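# Sort items into containers matching their sticker colours

## Task

Put every item into the container whose colour is the same as the colour of the sticker on that item.

## Robot and tools

SETUP. Four identical i2rt Big YAM arms (arm1, arm2, arm3, arm4) stand around a shared work area. Each has six revolute joints, a two-finger gripper and a wrist camera (armN_cam_wrist). Four fixed room cameras also watch the area: cam_room_a1, cam_room_a2, cam_room_b1, cam_room_b2. The foot of each arm faces along its own +x. Feet in the scene frame (metres): arm1 at (-0.644, +1.377, +0.914), quat_wxyz (+0.682, +0.007, +0.004, +0.731). arm2 at (-0.655, -0.555, +0.928), quat_wxyz (+0.747, +0.002, +0.000, -0.665). arm3 at (+0.651, -1.332, +0.868), quat_wxyz (+0.663, -0.004, -0.006, -0.748). arm4 at (+0.648, +0.477, +0.879), quat_wxyz (+0.687, +0.001, +0.003, +0.727). A hand reaches about 1.0 m at most from the joint1 axis.

FRAMES. Every pose uses one scene frame: origin on the floor, +z up, metres. The reported 'hand' is the point between the finger pads, roughly 1 cm behind the tips. The fingers point along the hand's +z axis and open and close along its y axis. The printed hand position can be off, more so at long reach. hand_target is where the hand would be at the joint targets the drive currently holds.

TOOL move. Each argument is named after one arm: arm1, arm2, arm3 or arm4. Each holds that arm's own part of the action, and there is also an optional cameras list. An arm you leave out gets no new command. An arm's part can contain:
- joints: absolute joint targets by name. joint1_rad from -2.879 to 2.879 (base turn, positive counter-clockwise seen from above). joint2_rad 0 to 3.141 (shoulder). joint3_rad 0 to 3.019 (elbow). joint4_rad -1.692 to 1.57 (hand pitch, positive turns the fingers up). joint5_rad -1.57 to 1.57 (sideways swing, positive to the arm's right). joint6_rad -2.094 to 2.094 (roll, positive clockwise seen from behind). gripper_m 0 to 0.093, the absolute fingertip gap in metres.
- target: one absolute hand pose for that arm, given as 7 numbers [x, y, z, qw, qx, qy, qz]. Position is in metres in the scene frame and orientation is a wxyz quaternion, in the same form as the 'hand' line. The hand moves in a straight line from its hand_target toward this pose. When target is used, joints may hold only gripper_m, or the call is refused.
- speed: top path speed in m/s, 0.002 to 0.5, default 0.25. It is only allowed together with target. Turning is limited to twice this value in rad/s.
All motions in one action start together. All hand paths in one action finish together, at the pace of the slowest. A path runs 0.5 to 10 s and an action at most 15 s. Paths do not avoid obstacles or other arms. Hands lag, drift and often stop a centimetre or more off target. An unknown key makes the call invalid. An out-of-range value gets it refused, and then later move, wait and finished_scene calls in the same reply are skipped.

TOOL wait: seconds, 0 to 10, plus an optional cameras list. It commands nothing and returns the full state. TOOL zoom_image: camera name plus region [x0, y0, x1, y1] in pixels, at most 504x504, from that camera's latest image. TOOL read_manual: licence texts only. TOOL finished_scene: scene (1 to 3) ends the scene for good. The goal must already be met and must hold without the robots. Scene 1 is practice and may be skipped.

RESULTS. A 'move' line reports each arm that was sent a motion as 'done' or with its worst status word. Status words:
- off_target: the joint stopped short and may still be pushing.
- time_out: the joint kept a nearby target and is still pushing toward it. on_its_own lists the joints that have not reached it, and 'held at' there gives the target.
- not_followed / 'joint command not followed' / 'pose unreachable': a self-collision or arm-to-arm check held back the motion. The gripper part still runs.
- limit_stop_at_motor_heat: the arm stopped because a motor overheated. Send the target again afterwards.
Arms listed 'as last shown' were not commanded, and their omitted lines are unchanged. Results skip velocities that are within noise and skip hand_target while the hand is done. Joint torques are in N m, and numbers 3 and 4 wrap at ±28. 'pictures' gives the order of the images.

GRIPPING. On a firm object, gripper_m reads up to about 0.005 below the object's width. Closed on nothing it reads 0 to 0.002. For a full-force grip, target about 0.005 below the width at first contact, or lower for small, soft or round items. Soft items get crushed more the smaller the target. To release, command a gap well above the reading.

AVOID. Never knock items off the work area or onto the floor, because that ends the scene. Don't let two arms press hard into each other: the clearance check can be too late, and fingers, gripper housings and cameras can still meet. Avoid drops, releasing items while they are still moving, slams and hard pushes. Arms do not stop on contact and keep pushing hard. Long holds, stretched-out poses or pushing toward unreachable poses heat motors. MOTOR HOT appears at 85 °C, and at 100 °C the arm goes limp and falls for 30 to 60 s. If a joint is stuck pushing, ease it by sending its reported position as the new target. Loose items may sometimes be nudged by outside pushes.

Each tool is called by a JSON object that holds its "api" and its "payload", one argument or row to a line.

## Session

{"api": "move", "payload": {

}}

Scene clock: 0.00 s.
Joint torques (N m): no reading
Motor temperatures (°C): arm1=[21 23 27 23 21 21 21] | arm2=[23 24 26 22 22 20 23] | arm3=[24 23 23 23 24 23 23] | arm4=[22 22 23 22 24 21 24]
Heat: arm1: hottest joint3_rad 27 °C; arm2: hottest joint3_rad 26 °C; arm3: hottest joint1_rad 24 °C; arm4: hottest joint5_rad 24 °C.
Joint velocities: within noise
arm1.joint_positions: joint1_rad=-0.168 joint2_rad=+0.560 joint3_rad=+1.361 joint4_rad=-1.410 joint5_rad=+0.240 joint6_rad=+0.692 gripper_m=+0.09396
arm1.joint_status: not commanded
arm1.hand: x=-0.5745 y=+1.5715 z=+1.4388 quat_wxyz=(-0.303, +0.280, -0.837, -0.359) (m; scene frame)
arm1.hand_target: x=-0.5746 y=+1.5689 z=+1.4515 quat_wxyz=(-0.308, +0.276, -0.832, -0.370) (m; scene frame)
arm1.hand_status: not commanded
arm2.joint_positions: joint1_rad=+0.198 joint2_rad=+0.483 joint3_rad=+1.641 joint4_rad=-1.210 joint5_rad=-0.086 joint6_rad=-0.484 gripper_m=+0.09396
arm2.joint_status: not commanded
arm2.hand: x=-0.6069 y=-0.6635 z=+1.6316 quat_wxyz=(-0.468, -0.246, -0.683, +0.505) (m; scene frame)
arm2.hand_target: x=-0.6088 y=-0.6576 z=+1.6378 quat_wxyz=(-0.472, -0.243, -0.677, +0.510) (m; scene frame)
arm2.hand_status: not commanded
arm3.joint_positions: joint1_rad=+0.130 joint2_rad=+0.645 joint3_rad=+1.695 joint4_rad=-1.138 joint5_rad=+0.075 joint6_rad=+0.392 gripper_m=+0.09396
arm3.joint_status: not commanded
arm3.hand: x=+0.6386 y=-1.5165 z=+1.5921 quat_wxyz=(-0.552, -0.621, -0.389, +0.398) (m; scene frame)
arm3.hand_target: x=+0.6385 y=-1.5116 z=+1.6003 quat_wxyz=(-0.558, -0.615, -0.384, +0.402) (m; scene frame)
arm3.hand_status: not commanded
arm4.joint_positions: joint1_rad=+0.147 joint2_rad=+0.437 joint3_rad=+1.709 joint4_rad=-1.566 joint5_rad=+0.245 joint6_rad=+0.670 gripper_m=+0.09396
arm4.joint_status: not commanded
arm4.hand: x=+0.6820 y=+0.5376 z=+1.5262 quat_wxyz=(-0.292, +0.355, -0.719, -0.522) (m; scene frame)
arm4.hand_target: x=+0.6829 y=+0.5336 z=+1.5313 quat_wxyz=(-0.294, +0.352, -0.714, -0.529) (m; scene frame)
arm4.hand_status: not commanded
pictures: arm1_cam_wrist, arm2_cam_wrist, arm3_cam_wrist, arm4_cam_wrist, cam_room_a1, cam_room_a2, cam_room_b1, cam_room_b2
Images, in order (width x height): arm1_cam_wrist 672x504, arm2_cam_wrist 672x504, arm3_cam_wrist 672x504, arm4_cam_wrist 672x504, cam_room_a1 672x504, cam_room_a2 672x504, cam_room_b1 672x504, cam_room_b2 672x504.

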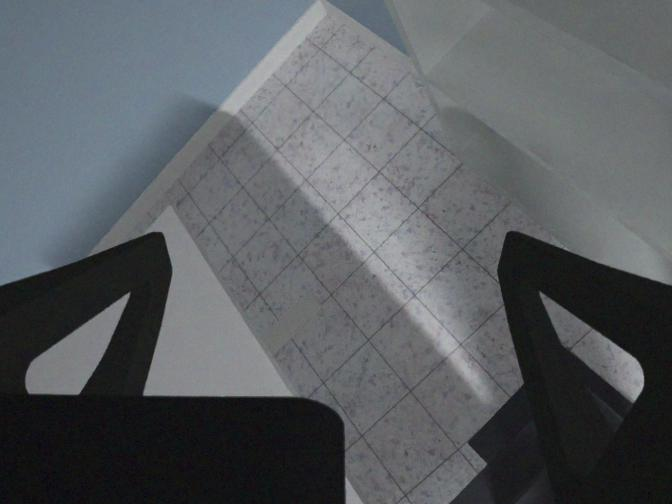

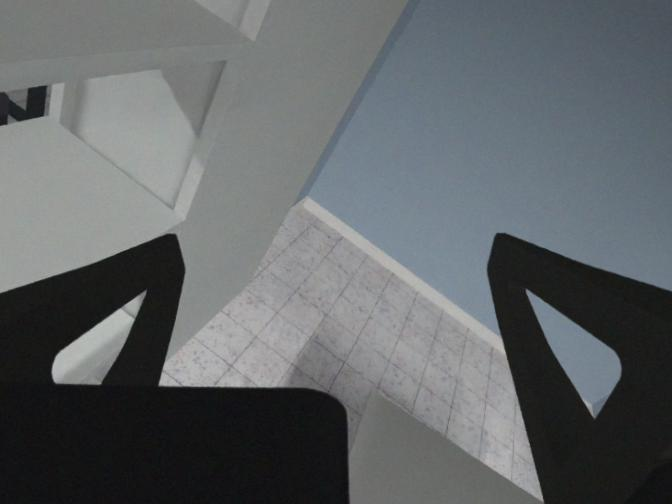

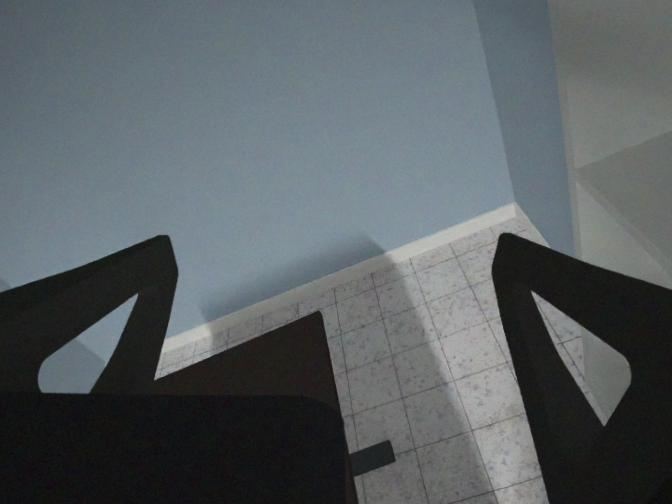

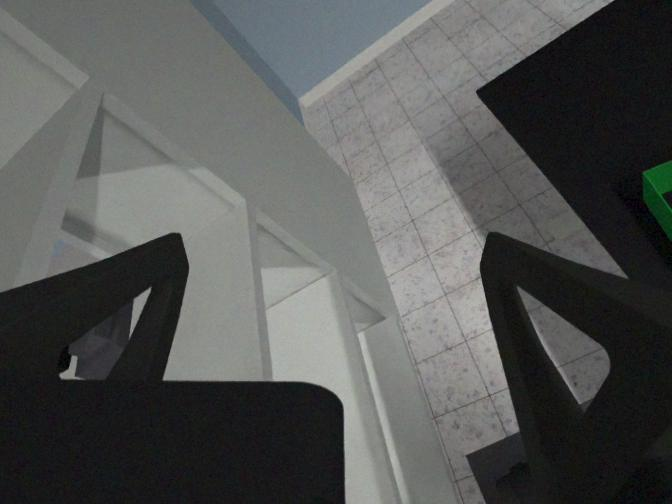

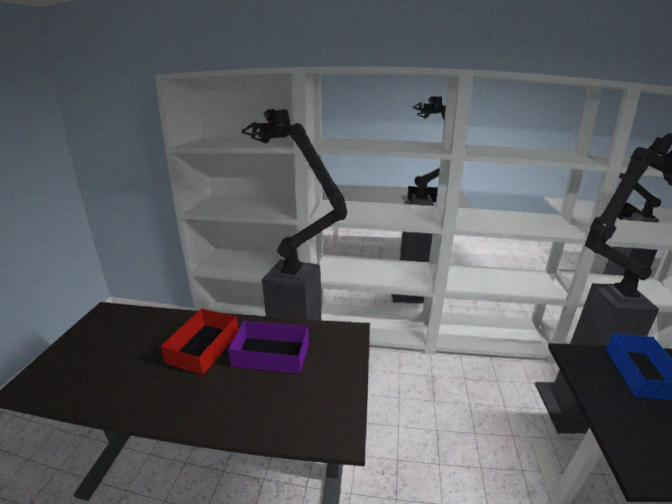

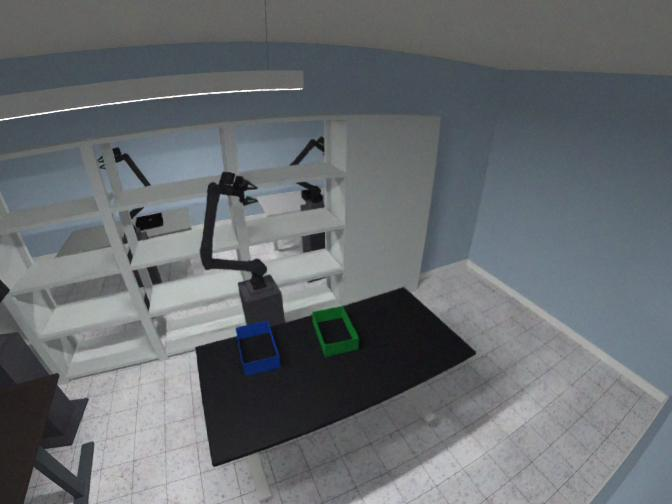

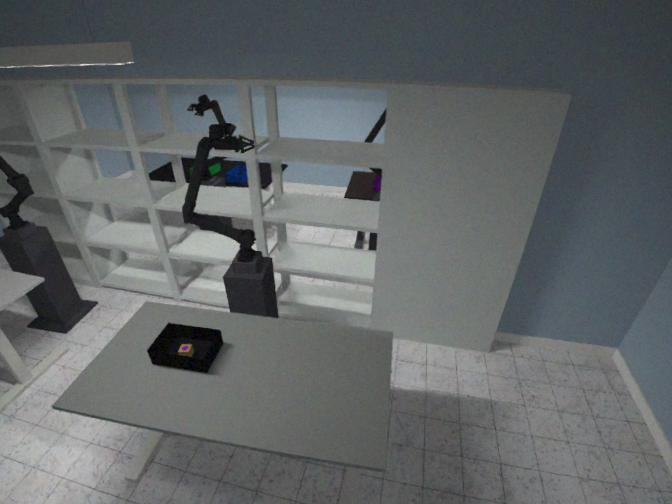

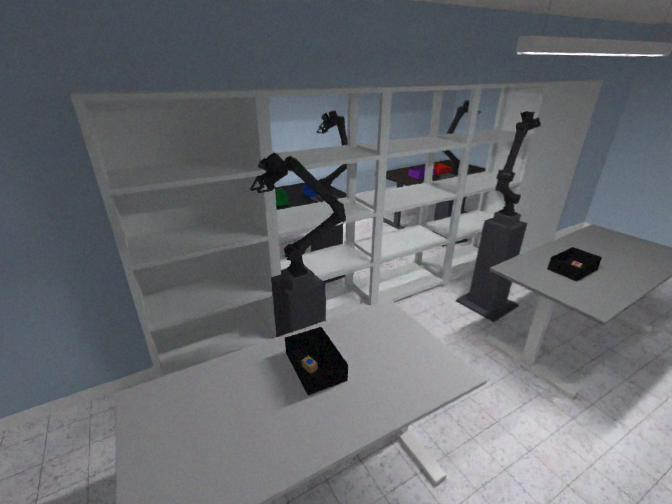

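{"api": "zoom_image", "payload": {
  "camera": "cam_room_b1",
  "region": [140, 310, 240, 385]
}}

{"api": "zoom_image", "payload": {
  "camera": "cam_room_b2",
  "region": [270, 320, 370, 400]
}}

{"api": "zoom_image", "payload": {
  "camera": "cam_room_b2",
  "region": [530, 230, 630, 300]
}}

Scaled by 5.040.

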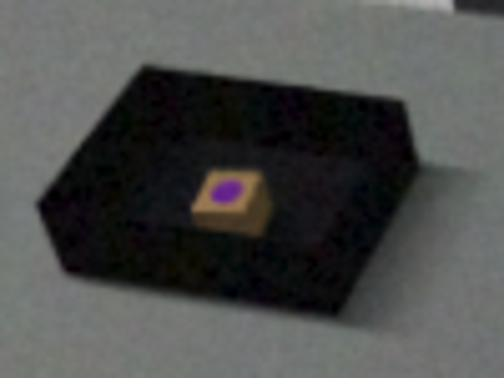

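Scaled by 5.040.

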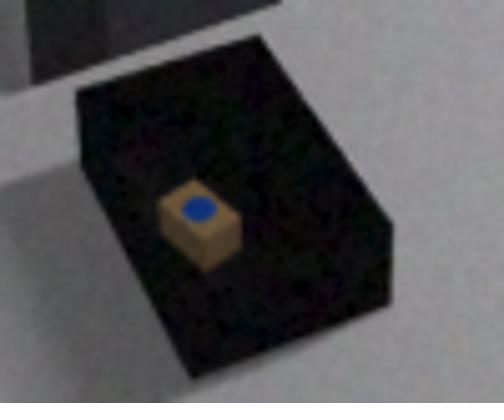

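Scaled by 5.040.

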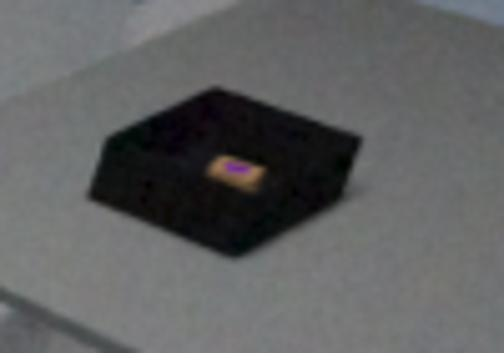

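{"api": "move", "payload": {
  "arm1": {"joints":{"joint1_rad":1.5,"joint2_rad":1.45,"joint3_rad":1.4,"joint4_rad":-1.05,"joint5_rad":0,"joint6_rad":0}},
  "arm2": {"joints":{"joint1_rad":-1.686,"joint2_rad":1.45,"joint3_rad":1.4,"joint4_rad":-1.05,"joint5_rad":0,"joint6_rad":0}},
  "arm3": {"joints":{"joint1_rad":1.69,"joint2_rad":1.45,"joint3_rad":1.4,"joint4_rad":-1.05,"joint5_rad":0,"joint6_rad":0}},
  "arm4": {"joints":{"joint1_rad":-1.627,"joint2_rad":1.45,"joint3_rad":1.4,"joint4_rad":-1.05,"joint5_rad":0,"joint6_rad":0}},
  "cameras": ["arm1_cam_wrist","arm2_cam_wrist","arm3_cam_wrist","arm4_cam_wrist"]
}}

Scene clock: 21.87 s.
Joint torques (N m): arm1=[-2.2 -12.1 13.38 1.44 0.07 -0.03] | arm2=[1.14 -15.44 11.62 1.92 -0.04 0.21] | arm3=[1.2 -15.68 10.43 0.96 0.12 -0.11] | arm4=[1.32 -15.03 10.19 1.07 0.09 -0.09]
move: arm1 done; arm2 done; arm3 done; arm4 done
arm1.joint_positions: joint1_rad=+1.504 joint2_rad=+1.470 joint3_rad=+1.377 joint4_rad=-1.059 joint5_rad=-0.002 joint6_rad=+0.008 gripper_m=+0.09398
arm1.joint_status: all done
arm1.hand: x=-1.1711 y=+1.3759 z=+1.1762 quat_wxyz=(+0.001, +0.977, -0.003, -0.215) (m; scene frame)
arm2.joint_positions: joint1_rad=-1.693 joint2_rad=+1.457 joint3_rad=+1.396 joint4_rad=-1.057 joint5_rad=+0.001 joint6_rad=-0.014 gripper_m=+0.09397
arm2.joint_status: all done
arm2.hand: x=-1.1908 y=-0.5530 z=+1.1977 quat_wxyz=(+0.004, -0.975, -0.005, +0.224) (m; scene frame)
arm3.joint_positions: joint1_rad=+1.689 joint2_rad=+1.461 joint3_rad=+1.386 joint4_rad=-1.052 joint5_rad=-0.003 joint6_rad=+0.007 gripper_m=+0.09398
arm3.joint_status: all done
arm3.hand: x=+1.1849 y=-1.3296 z=+1.1320 quat_wxyz=(-0.221, -0.003, -0.975, +0.005) (m; scene frame)
arm4.joint_positions: joint1_rad=-1.634 joint2_rad=+1.458 joint3_rad=+1.381 joint4_rad=-1.059 joint5_rad=+0.000 joint6_rad=+0.014 gripper_m=+0.09398
arm4.joint_status: all done
arm4.hand: x=+1.1802 y=+0.4742 z=+1.1387 quat_wxyz=(-0.213, -0.010, -0.977, +0.001) (m; scene frame)
pictures: arm1_cam_wrist, arm2_cam_wrist, arm3_cam_wrist, arm4_cam_wrist

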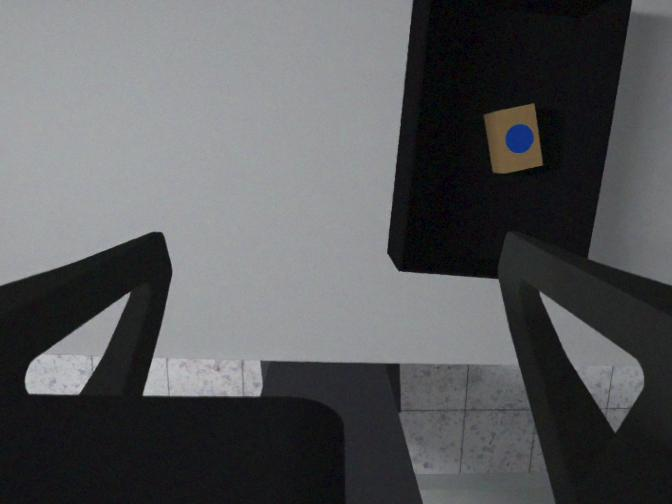

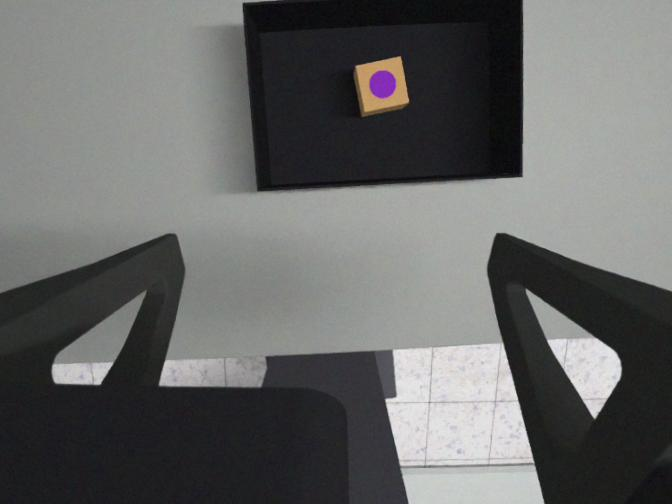

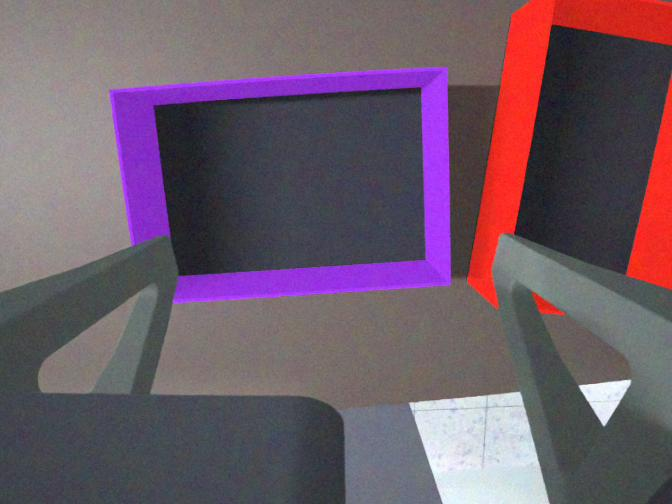

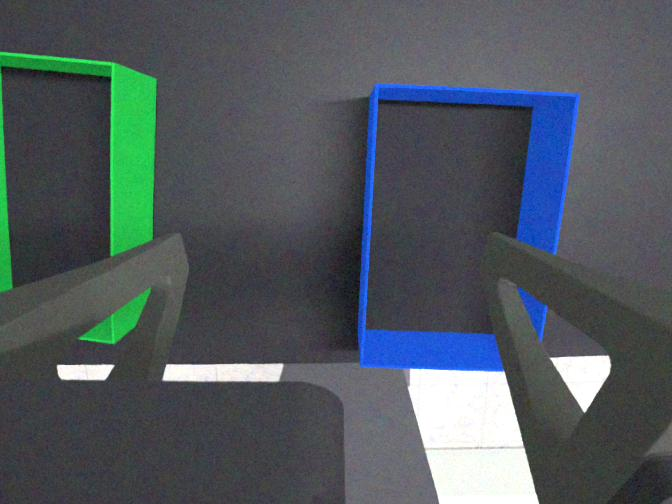

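{"api": "move", "payload": {
  "arm1": {"target":[-1.212,1.590,0.86,-0.0280,-0.9541,-0.0944,0.2826],"speed":0.3},
  "arm2": {"target":[-1.305,-0.497,0.86,-0.0287,-0.9539,-0.0969,0.2826],"speed":0.3},
  "cameras": ["arm1_cam_wrist","arm2_cam_wrist"]
}}

Scene clock: 57.73 s.
Joint torques (N m): arm1=[-1.14 -15.91 10.97 1.63 -0.29 -0.05] | arm2=[0.21 -20.6 11.21 2.41 -0.35 -0.09] | arm3=[1.14 -15.56 10.44 0.95 0.12 -0.11] | arm4=[1.2 -14.92 10.35 0.94 0.09 -0.08]
Motor temperatures (°C): arm1=[21 25 33 23 21 21 21] | arm2=[23 25 30 22 22 20 23] | arm3=[24 24 28 23 24 23 23] | arm4=[22 24 32 22 24 21 24]
Heat: arm1: hottest joint3_rad 33 °C; arm2: hottest joint3_rad 30 °C; arm3: hottest joint3_rad 28 °C; arm4: hottest joint3_rad 32 °C.
move: arm1 off_target; arm2 off_target
arm1.joint_positions: joint1_rad=+1.049 joint2_rad=+2.040 joint3_rad=+1.116 joint4_rad=-0.258 joint5_rad=-0.328 joint6_rad=-0.558 gripper_m=+0.09398
arm1.hand: x=-1.1851 y=+1.5791 z=+0.8368 quat_wxyz=(+0.046, +0.963, +0.083, -0.252) (m; scene frame)
arm1.hand_target: x=-1.2107 y=+1.5893 z=+0.8611 quat_wxyz=(+0.028, +0.954, +0.095, -0.283) (m; scene frame)
arm1.hand_status: off_target (0.037 m and 4.4 deg from the pose sent, 0.384 m and 14.2 deg at the start)
arm2.joint_positions: joint1_rad=-1.819 joint2_rad=+2.089 joint3_rad=+1.206 joint4_rad=-0.196 joint5_rad=-0.181 joint6_rad=-0.271 gripper_m=+0.09397
arm2.hand: x=-1.2794 y=-0.5032 z=+0.8438 quat_wxyz=(-0.036, -0.962, -0.090, +0.254) (m; scene frame)
arm2.hand_target: x=-1.3037 y=-0.4971 z=+0.8610 quat_wxyz=(-0.028, -0.954, -0.097, +0.283) (m; scene frame)
arm2.hand_status: off_target (0.031 m and 3.6 deg from the pose sent, 0.361 m and 13.3 deg at the start)
arm3, arm4: as last shown
pictures: arm1_cam_wrist, arm2_cam_wrist

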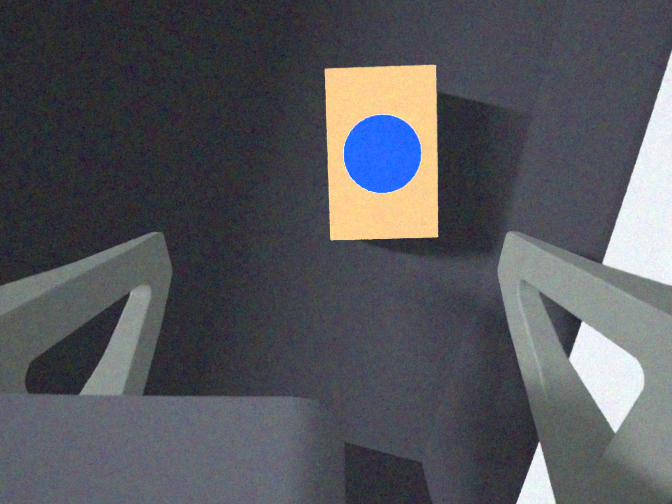

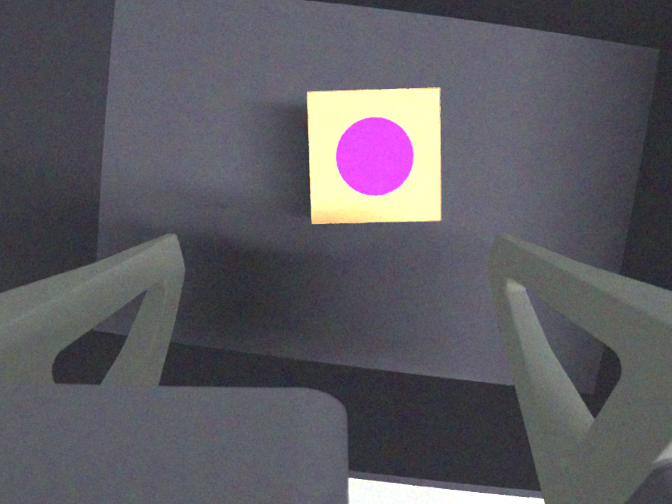

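{"api": "move", "payload": {
  "arm1": {"target":[-1.240,1.605,0.758,-0.0280,-0.9541,-0.0944,0.2826],"speed":0.15},
  "arm2": {"target":[-1.327,-0.4875,0.756,-0.0287,-0.9539,-0.0969,0.2826],"speed":0.15},
  "cameras": ["arm1_cam_wrist","arm2_cam_wrist"]
}}

Scene clock: 80.13 s.
Joint torques (N m): arm1=[-2.43 -17.38 9.25 1.52 -0.15 0.04] | arm2=[-0.09 -20.6 10.04 2.48 -0.36 -0.09] | arm3=[1.14 -15.68 10.44 0.98 0.12 -0.11] | arm4=[0.79 -14.92 10.22 0.99 0.11 -0.09]
move: arm1 off_target; arm2 off_target
arm1.joint_positions: joint1_rad=+1.056 joint2_rad=+2.296 joint3_rad=+1.252 joint4_rad=-0.118 joint5_rad=-0.333 joint6_rad=-0.567 gripper_m=+0.09397
arm1.hand: x=-1.2209 y=+1.5908 z=+0.7456 quat_wxyz=(+0.043, +0.960, +0.093, -0.262) (m; scene frame)
arm1.hand_target: x=-1.2392 y=+1.6049 z=+0.7588 quat_wxyz=(+0.028, +0.954, +0.094, -0.283) (m; scene frame)
arm1.hand_status: off_target (0.027 m and 3.0 deg from the pose sent, 0.099 m and 4.4 deg at the start)
arm2.joint_positions: joint1_rad=-1.826 joint2_rad=+2.322 joint3_rad=+1.323 joint4_rad=-0.058 joint5_rad=-0.186 joint6_rad=-0.280 gripper_m=+0.09397
arm2.hand: x=-1.3087 y=-0.4954 z=+0.7550 quat_wxyz=(-0.034, -0.959, -0.092, +0.265) (m; scene frame)
arm2.hand_target: x=-1.3259 y=-0.4875 z=+0.7565 quat_wxyz=(-0.028, -0.954, -0.097, +0.282) (m; scene frame)
arm2.hand_status: off_target (0.020 m and 2.3 deg from the pose sent, 0.101 m and 3.6 deg at the start)
arm3, arm4: as last shown
pictures: arm1_cam_wrist, arm2_cam_wrist

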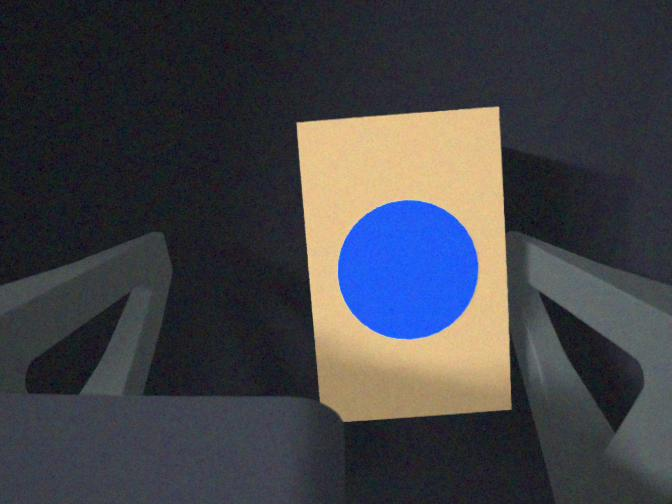

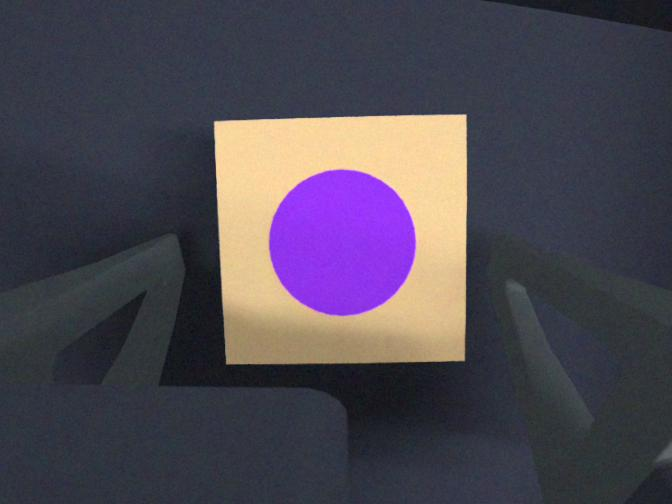

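{"api": "move", "payload": {
  "arm1": {"target":[-1.243,1.626,0.750,-0.0346,-0.9516,-0.1169,0.2819],"speed":0.12},
  "arm2": {"joints":{"gripper_m":0.043}},
  "cameras": ["arm1_cam_wrist","arm2_cam_wrist"]
}}

Scene clock: 90.67 s.
Joint torques (N m): arm1=[-3.19 -15.74 10.3 0.73 -0.22 -0.08] | arm2=[-0.15 -20.54 10 2.45 -0.3 -0.06] | arm3=[1.2 -15.62 10.41 0.96 0.13 -0.11] | arm4=[1.44 -14.97 10.25 1.06 0.08 -0.08]
move: arm1 off_target; arm2 off_target
arm1.joint_positions: joint1_rad=+1.026 joint2_rad=+2.316 joint3_rad=+1.308 joint4_rad=-0.143 joint5_rad=-0.369 joint6_rad=-0.640 gripper_m=+0.09397
arm1.hand: x=-1.2324 y=+1.6104 z=+0.7492 quat_wxyz=(+0.042, +0.953, +0.118, -0.276) (m; scene frame)
arm1.hand_target: x=-1.2423 y=+1.6260 z=+0.7506 quat_wxyz=(+0.034, +0.952, +0.117, -0.282) (m; scene frame)
arm1.hand_status: off_target (0.019 m and 1.1 deg from the pose sent, 0.042 m and 3.8 deg at the start)
arm2.joint_positions: joint1_rad=-1.826 joint2_rad=+2.322 joint3_rad=+1.324 joint4_rad=-0.057 joint5_rad=-0.188 joint6_rad=-0.283 gripper_m=+0.05289
arm2.joint_status: gripper_m off_target (ended at +0.05290, target +0.04300)
arm2.hand: x=-1.3093 y=-0.4956 z=+0.7554 quat_wxyz=(-0.034, -0.959, -0.094, +0.266) (m; scene frame)
arm3, arm4: as last shown
pictures: arm1_cam_wrist, arm2_cam_wrist

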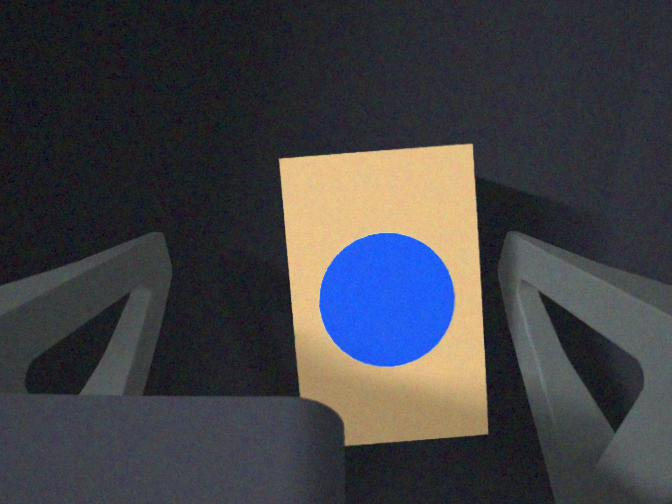

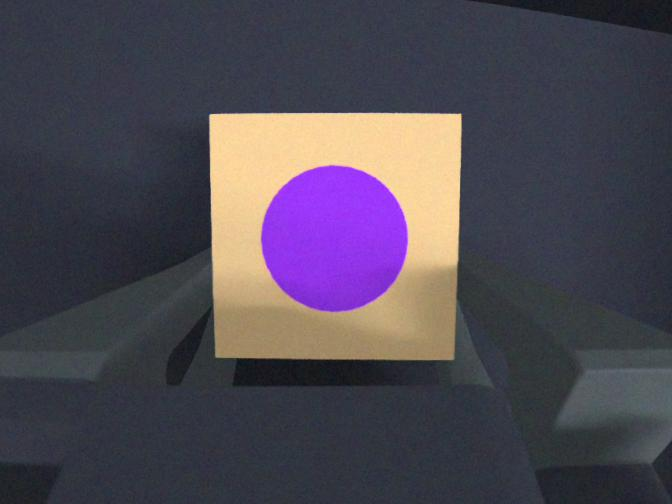

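{"api": "move", "payload": {
  "arm1": {"target":[-1.246,1.640,0.738,-0.0420,-0.9483,-0.1417,0.2809],"speed":0.12},
  "arm2": {"target":[-1.20,-0.50,1.0,-0.0287,-0.9539,-0.0969,0.2826],"speed":0.25},
  "cameras": ["arm1_cam_wrist","arm2_cam_wrist"]
}}

Scene clock: 97.57 s.
Joint torques (N m): arm1=[-3.14 -16.56 10.76 0.8 -0.18 -0.05] | arm2=[-0.03 -15.15 8.91 1.32 -0.37 -0.09] | arm3=[1.14 -15.68 10.47 0.99 0.13 -0.11] | arm4=[1.14 -14.97 10.25 0.87 0.1 -0.08]
move: arm1 off_target; arm2 off_target
arm1.joint_positions: joint1_rad=+1.007 joint2_rad=+2.362 joint3_rad=+1.363 joint4_rad=-0.187 joint5_rad=-0.401 joint6_rad=-0.716 gripper_m=+0.09397
arm1.hand: x=-1.2350 y=+1.6200 z=+0.7360 quat_wxyz=(+0.052, +0.950, +0.144, -0.273) (m; scene frame)
arm1.hand_target: x=-1.2451 y=+1.6398 z=+0.7386 quat_wxyz=(+0.042, +0.948, +0.142, -0.281) (m; scene frame)
arm1.hand_status: off_target (0.023 m and 1.5 deg from the pose sent, 0.035 m and 2.9 deg at the start)
arm2.joint_positions: joint1_rad=-1.841 joint2_rad=+1.621 joint3_rad=+1.009 joint4_rad=-0.383 joint5_rad=-0.195 joint6_rad=-0.293 gripper_m=+0.05289
arm2.hand: x=-1.2072 y=-0.5038 z=+1.0096 quat_wxyz=(-0.027, -0.950, -0.095, +0.295) (m; scene frame)
arm2.hand_target: x=-1.2001 y=-0.5001 z=+1.0003 quat_wxyz=(-0.029, -0.954, -0.097, +0.283) (m; scene frame)
arm2.hand_status: off_target (0.013 m and 1.5 deg from the pose sent, 0.268 m and 2.1 deg at the start)
arm3, arm4: as last shown
pictures: arm1_cam_wrist, arm2_cam_wrist

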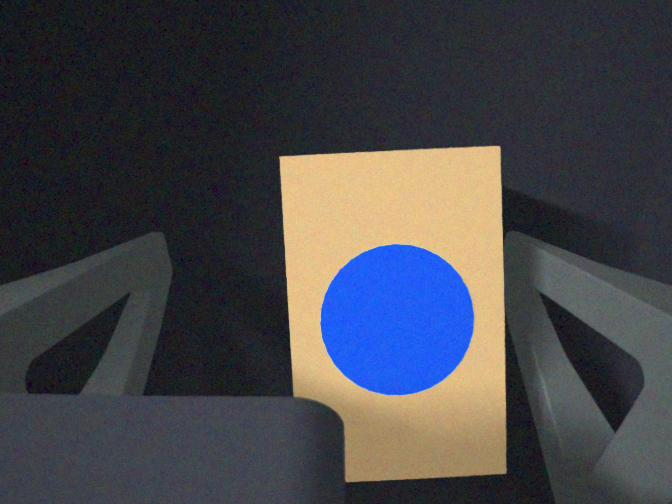

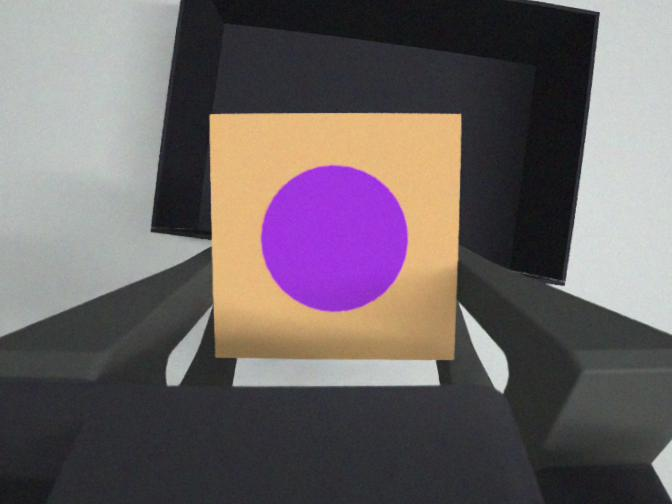

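{"api": "move", "payload": {
  "arm1": {"joints":{"gripper_m":0.043}},
  "arm2": {"joints":{"joint2_rad":0.80,"joint3_rad":0.69,"joint4_rad":-0.885,"joint5_rad":0,"joint6_rad":0}},
  "cameras": ["arm1_cam_wrist","arm2_cam_wrist"]
}}

Scene clock: 109.20 s.
Joint torques (N m): arm1=[-2.49 -15.91 10.18 0.68 -0.24 0] | arm2=[0.03 -4.42 11.4 1.39 0.15 0.21] | arm3=[1.14 -15.56 10.4 0.98 0.12 -0.12] | arm4=[0.85 -15.03 10.17 1.13 0.09 -0.1]
move: arm1 done; arm2 done
arm1.joint_positions: joint1_rad=+0.996 joint2_rad=+2.362 joint3_rad=+1.368 joint4_rad=-0.187 joint5_rad=-0.401 joint6_rad=-0.718 gripper_m=+0.04382
arm1.joint_status: all done
arm1.hand: x=-1.2345 y=+1.6277 z=+0.7372 quat_wxyz=(+0.049, +0.950, +0.140, -0.275) (m; scene frame)
arm2.joint_positions: joint1_rad=-1.841 joint2_rad=+0.802 joint3_rad=+0.691 joint4_rad=-0.873 joint5_rad=-0.004 joint6_rad=-0.015 gripper_m=+0.05289
arm2.joint_status: all done
arm2.hand: x=-0.9747 y=-0.5067 z=+1.1304 quat_wxyz=(+0.024, -0.955, +0.065, +0.287) (m; scene frame)
arm3, arm4: as last shown
pictures: arm1_cam_wrist, arm2_cam_wrist

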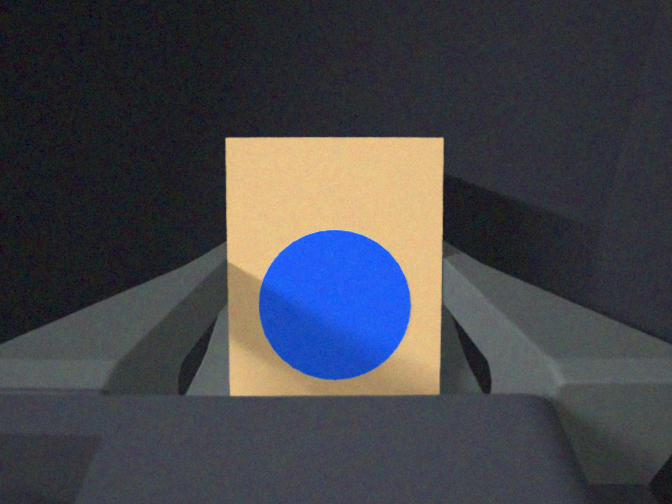

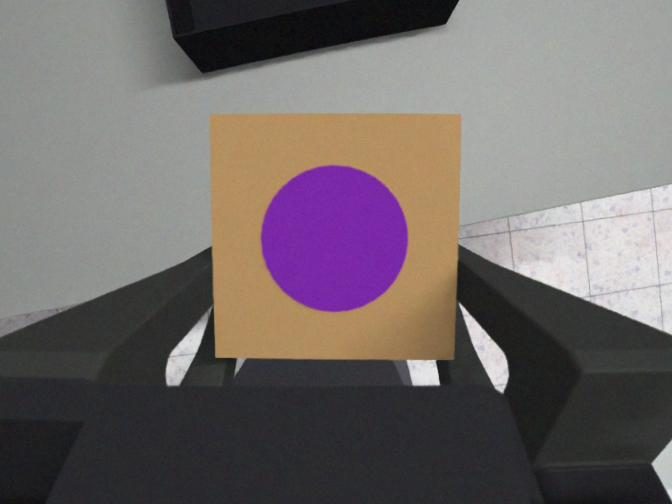

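{"api": "move", "payload": {
  "arm1": {"target":[-1.13,1.575,0.98,-0.0420,-0.9483,-0.1417,0.2809],"joints":{"gripper_m":0.034},"speed":0.2},
  "arm2": {"joints":{"joint1_rad":0.918}},
  "arm3": {"joints":{"joint1_rad":-1.987,"joint2_rad":0.913,"joint3_rad":0.80,"joint4_rad":-0.881}},
  "arm4": {"joints":{"joint1_rad":0.905,"joint2_rad":0.913,"joint3_rad":0.80,"joint4_rad":-0.881}},
  "cameras": ["arm1_cam_wrist","arm2_cam_wrist","arm3_cam_wrist"]
}}

Scene clock: 127.03 s.
Joint torques (N m): arm1=[-2.02 -11.28 9.35 0.68 -0.27 -0.03] | arm2=[0.91 -4.6 11.4 1.37 0.05 0.21] | arm3=[0.79 -5.42 9.26 1.46 0 -0.11] | arm4=[0.79 -5.01 9.55 1.29 0.12 -0.04]
Motor temperatures (°C): arm1=[21 26 33 23 22 21 22] | arm2=[23 26 32 22 22 20 24] | arm3=[24 25 30 23 24 23 23] | arm4=[22 25 37 22 24 21 24]
Heat: arm1: hottest joint3_rad 33 °C; arm2: hottest joint3_rad 32 °C; arm3: hottest joint3_rad 30 °C; arm4: hottest joint3_rad 37 °C.
move: arm1 off_target; arm2 done; arm3 done; arm4 done
arm1.joint_positions: joint1_rad=+0.996 joint2_rad=+1.667 joint3_rad=+1.018 joint4_rad=-0.510 joint5_rad=-0.401 joint6_rad=-0.718 gripper_m=+0.04382
arm1.joint_status: gripper_m off_target (ended at +0.04382, target +0.03400)
arm1.hand: x=-1.1323 y=+1.5726 z=+0.9790 quat_wxyz=(+0.042, +0.948, +0.142, -0.283) (m; scene frame)
arm1.hand_target: x=-1.1300 y=+1.5749 z=+0.9800 quat_wxyz=(+0.042, +0.948, +0.142, -0.281) (m; scene frame)
arm1.hand_status: done (0.003 m and 0.2 deg from the pose sent, 0.270 m and 1.0 deg at the start)
arm2.joint_positions: joint1_rad=+0.915 joint2_rad=+0.802 joint3_rad=+0.691 joint4_rad=-0.873 joint5_rad=-0.001 joint6_rad=-0.013 gripper_m=+0.05290
arm2.joint_status: all done
arm2.hand: x=-0.3783 y=-0.7218 z=+1.1309 quat_wxyz=(-0.279, -0.249, -0.924, +0.076) (m; scene frame)
arm3.joint_positions: joint1_rad=-1.978 joint2_rad=+0.915 joint3_rad=+0.802 joint4_rad=-0.890 joint5_rad=+0.000 joint6_rad=+0.005 gripper_m=+0.09402
arm3.joint_status: all done
arm3.hand: x=+0.3430 y=-1.1485 z=+1.0861 quat_wxyz=(+0.066, -0.927, +0.255, +0.268) (m; scene frame)
arm4.joint_positions: joint1_rad=+0.906 joint2_rad=+0.915 joint3_rad=+0.793 joint4_rad=-0.893 joint5_rad=-0.001 joint6_rad=+0.012 gripper_m=+0.09401
arm4.joint_status: all done
arm4.hand: x=+0.3589 y=+0.6805 z=+1.0964 quat_wxyz=(-0.078, +0.915, -0.294, -0.264) (m; scene frame)
pictures: arm1_cam_wrist, arm2_cam_wrist, arm3_cam_wrist

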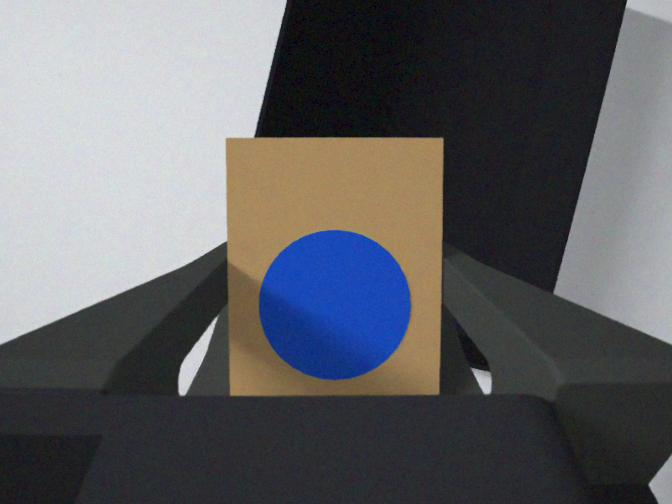

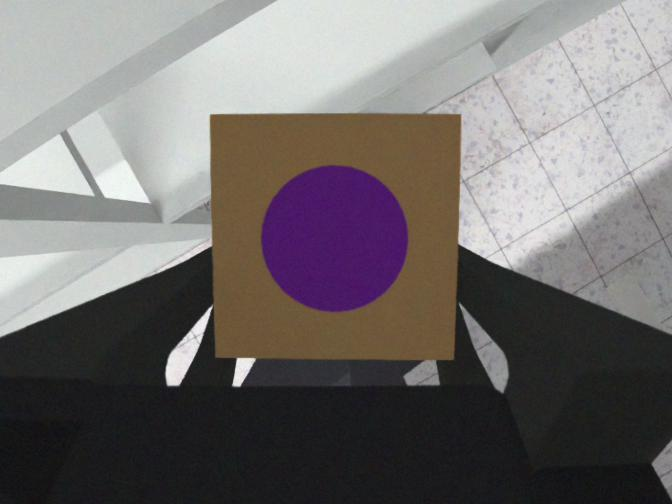

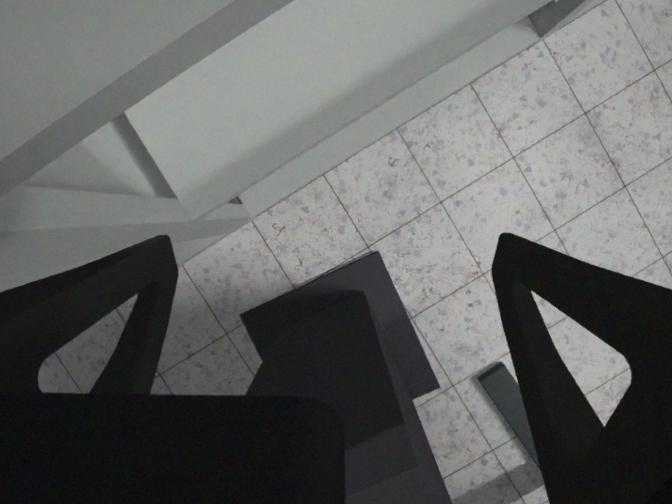

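{"api": "move", "payload": {
  "arm1": {"joints":{"joint1_rad":-2.25,"joint2_rad":0.80,"joint3_rad":0.69,"joint4_rad":-0.885,"joint5_rad":0,"joint6_rad":0}},
  "arm2": {"target":[-0.002,-0.9435,1.10,0.2536,0.2558,0.9303,-0.0697],"speed":0.25},
  "cameras": ["arm1_cam_wrist","arm2_cam_wrist","cam_room_b1"]
}}

Scene clock: 139.30 s.
Joint torques (N m): arm1=[-2.67 -1.67 11.81 1.03 -0.02 0.11] | arm2=[1.2 -22.18 16.91 1.17 0.14 0.2] | arm3=[0.79 -5.6 9.24 1.46 0.01 -0.11] | arm4=[1.03 -5.3 9.42 1.35 0.11 -0.08]
move: arm1 done; arm2 off_target
arm1.joint_positions: joint1_rad=-2.245 joint2_rad=+0.804 joint3_rad=+0.686 joint4_rad=-0.876 joint5_rad=+0.002 joint6_rad=-0.007 gripper_m=+0.04382
arm1.joint_status: all done
arm1.hand: x=-0.3769 y=+1.1931 z=+1.1086 quat_wxyz=(-0.263, -0.282, -0.918, +0.088) (m; scene frame)
arm2.joint_positions: joint1_rad=+0.915 joint2_rad=+2.025 joint3_rad=+1.836 joint4_rad=-0.885 joint5_rad=+0.000 joint6_rad=-0.013 gripper_m=+0.05290
arm2.hand: x=-0.0191 y=-0.9366 z=+1.0814 quat_wxyz=(-0.237, -0.252, -0.936, +0.066) (m; scene frame)
arm2.hand_target: x=-0.0034 y=-0.9427 z=+1.1001 quat_wxyz=(-0.254, -0.256, -0.930, +0.070) (m; scene frame)
arm2.hand_status: off_target (0.026 m and 2.1 deg from the pose sent, 0.438 m and 3.2 deg at the start)
arm3, arm4: as last shown
pictures: arm1_cam_wrist, arm2_cam_wrist, cam_room_b1

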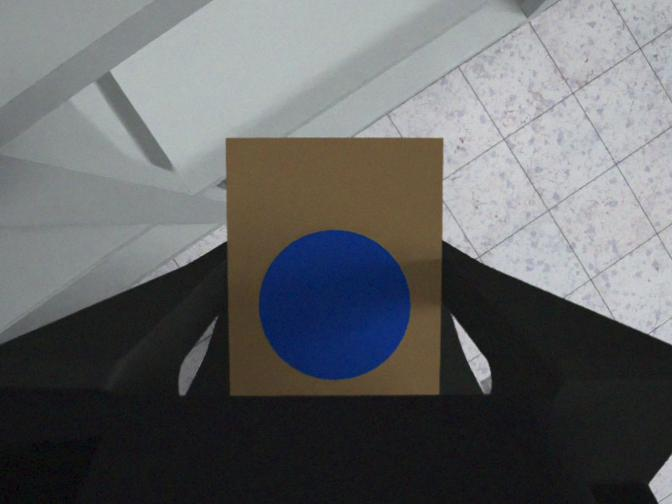

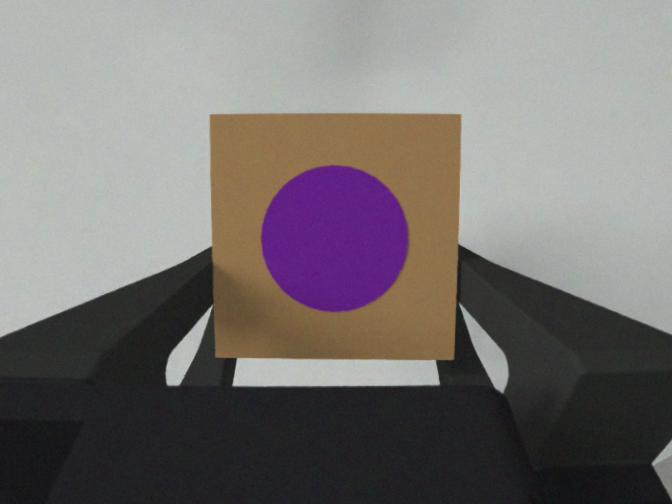

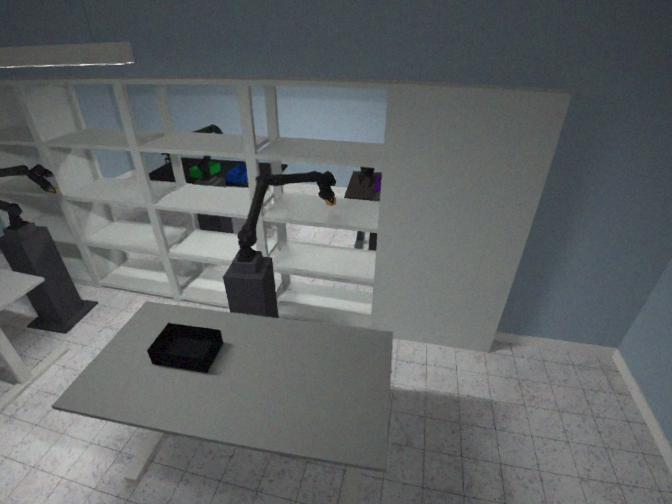

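{"api": "move", "payload": {
  "arm1": {"target":[0.002,0.927,1.09,0.2709,0.2875,0.9147,-0.0852],"speed":0.25},
  "arm2": {"target":[-0.0,-0.946,1.040,0.2536,0.2558,0.9303,-0.0697],"speed":0.1},
  "cameras": ["arm1_cam_wrist","arm2_cam_wrist"]
}}

Scene clock: 145.47 s.
Joint torques (N m): arm1=[-2.43 -19.49 17.66 0.88 -0.08 0.11] | arm2=[1.14 -21.71 9.98 2.76 0.12 0.18] | arm3=[0.73 -5.42 9.25 1.42 0.01 -0.11] | arm4=[0.91 -4.89 9.46 1.31 0.09 -0.07]
move: arm1 off_target; arm2 off_target
arm1.joint_positions: joint1_rad=-2.245 joint2_rad=+2.076 joint3_rad=+1.911 joint4_rad=-0.872 joint5_rad=-0.005 joint6_rad=-0.007 gripper_m=+0.04381
arm1.hand: x=-0.0111 y=+0.9408 z=+1.0579 quat_wxyz=(-0.245, -0.284, -0.924, +0.078) (m; scene frame)
arm1.hand_target: x=+0.0001 y=+0.9283 z=+1.0904 quat_wxyz=(-0.272, -0.287, -0.915, +0.085) (m; scene frame)
arm1.hand_status: off_target (0.037 m and 3.3 deg from the pose sent, 0.463 m and 1.1 deg at the start)
arm2.joint_positions: joint1_rad=+0.915 joint2_rad=+2.060 joint3_rad=+1.836 joint4_rad=-0.793 joint5_rad=+0.000 joint6_rad=-0.013 gripper_m=+0.05290
arm2.hand: x=-0.0018 y=-0.9469 z=+1.0668 quat_wxyz=(-0.264, -0.250, -0.929, +0.073) (m; scene frame)
arm2.hand_target: x=-0.0009 y=-0.9455 z=+1.0402 quat_wxyz=(-0.253, -0.256, -0.930, +0.070) (m; scene frame)
arm2.hand_status: off_target (0.027 m and 1.4 deg from the pose sent, 0.047 m and 2.1 deg at the start)
arm3, arm4: as last shown
pictures: arm1_cam_wrist, arm2_cam_wrist

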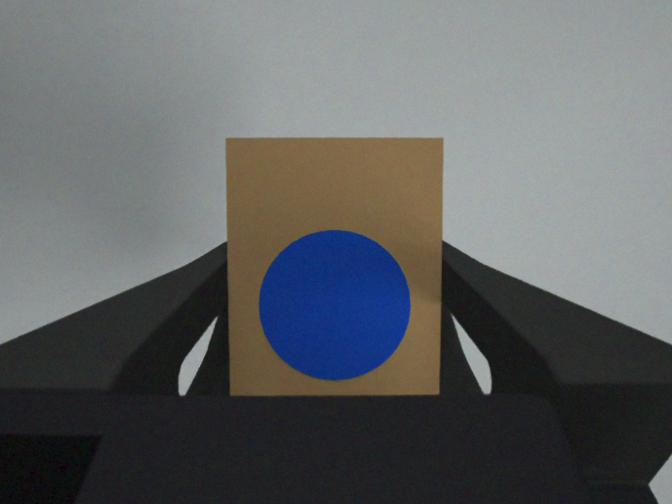

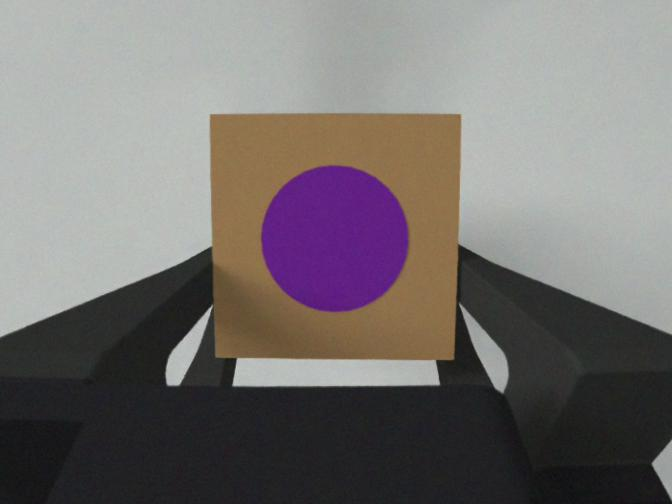

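{"api": "move", "payload": {
  "arm1": {"target":[0.002,0.927,1.024,0.2709,0.2875,0.9147,-0.0852],"speed":0.12},
  "arm2": {"target":[-0.0,-0.945,1.012,0.2536,0.2558,0.9303,-0.0697],"speed":0.08},
  "cameras": ["arm1_cam_wrist","arm2_cam_wrist"]
}}

Scene clock: 150.63 s.
Joint torques (N m): arm1=[-2.37 -20.25 11.71 1.92 -0.01 0.13] | arm2=[1.14 -22.07 10.26 2.7 0.14 0.2] | arm3=[0.79 -5.48 9.22 1.43 0 -0.1] | arm4=[1.03 -5.25 9.46 1.42 0.09 -0.07]
move: arm1 done; arm2 off_target
arm1.joint_positions: joint1_rad=-2.245 joint2_rad=+2.121 joint3_rad=+1.870 joint4_rad=-0.757 joint5_rad=-0.005 joint6_rad=-0.006 gripper_m=+0.04381
arm1.hand: x=-0.0015 y=+0.9338 z=+1.0182 quat_wxyz=(-0.258, -0.283, -0.920, +0.082) (m; scene frame)
arm1.hand_target: x=+0.0018 y=+0.9272 z=+1.0240 quat_wxyz=(-0.271, -0.287, -0.915, +0.085) (m; scene frame)
arm1.hand_status: done (0.010 m and 1.7 deg from the pose sent, 0.039 m and 3.3 deg at the start)
arm2.joint_positions: joint1_rad=+0.915 joint2_rad=+2.086 joint3_rad=+1.792 joint4_rad=-0.731 joint5_rad=+0.000 joint6_rad=-0.013 gripper_m=+0.05290
arm2.hand: x=-0.0025 y=-0.9463 z=+1.0337 quat_wxyz=(-0.260, -0.251, -0.930, +0.072) (m; scene frame)
arm2.hand_target: x=-0.0007 y=-0.9447 z=+1.0122 quat_wxyz=(-0.253, -0.256, -0.930, +0.070) (m; scene frame)
arm2.hand_status: off_target (0.022 m and 1.0 deg from the pose sent, 0.055 m and 1.4 deg at the start)
arm3, arm4: as last shown
pictures: arm1_cam_wrist, arm2_cam_wrist

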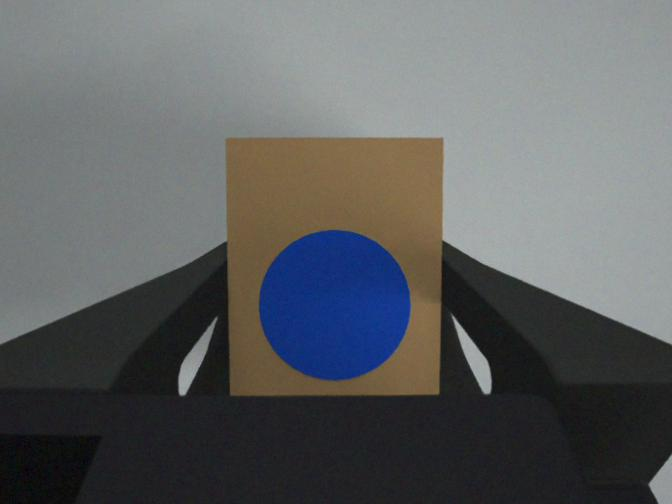

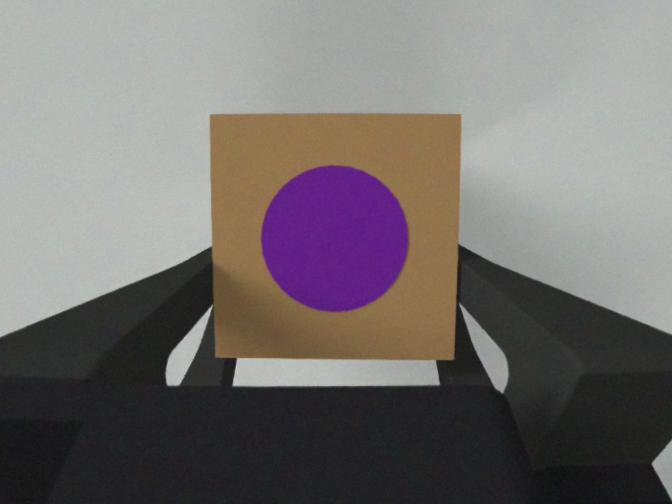

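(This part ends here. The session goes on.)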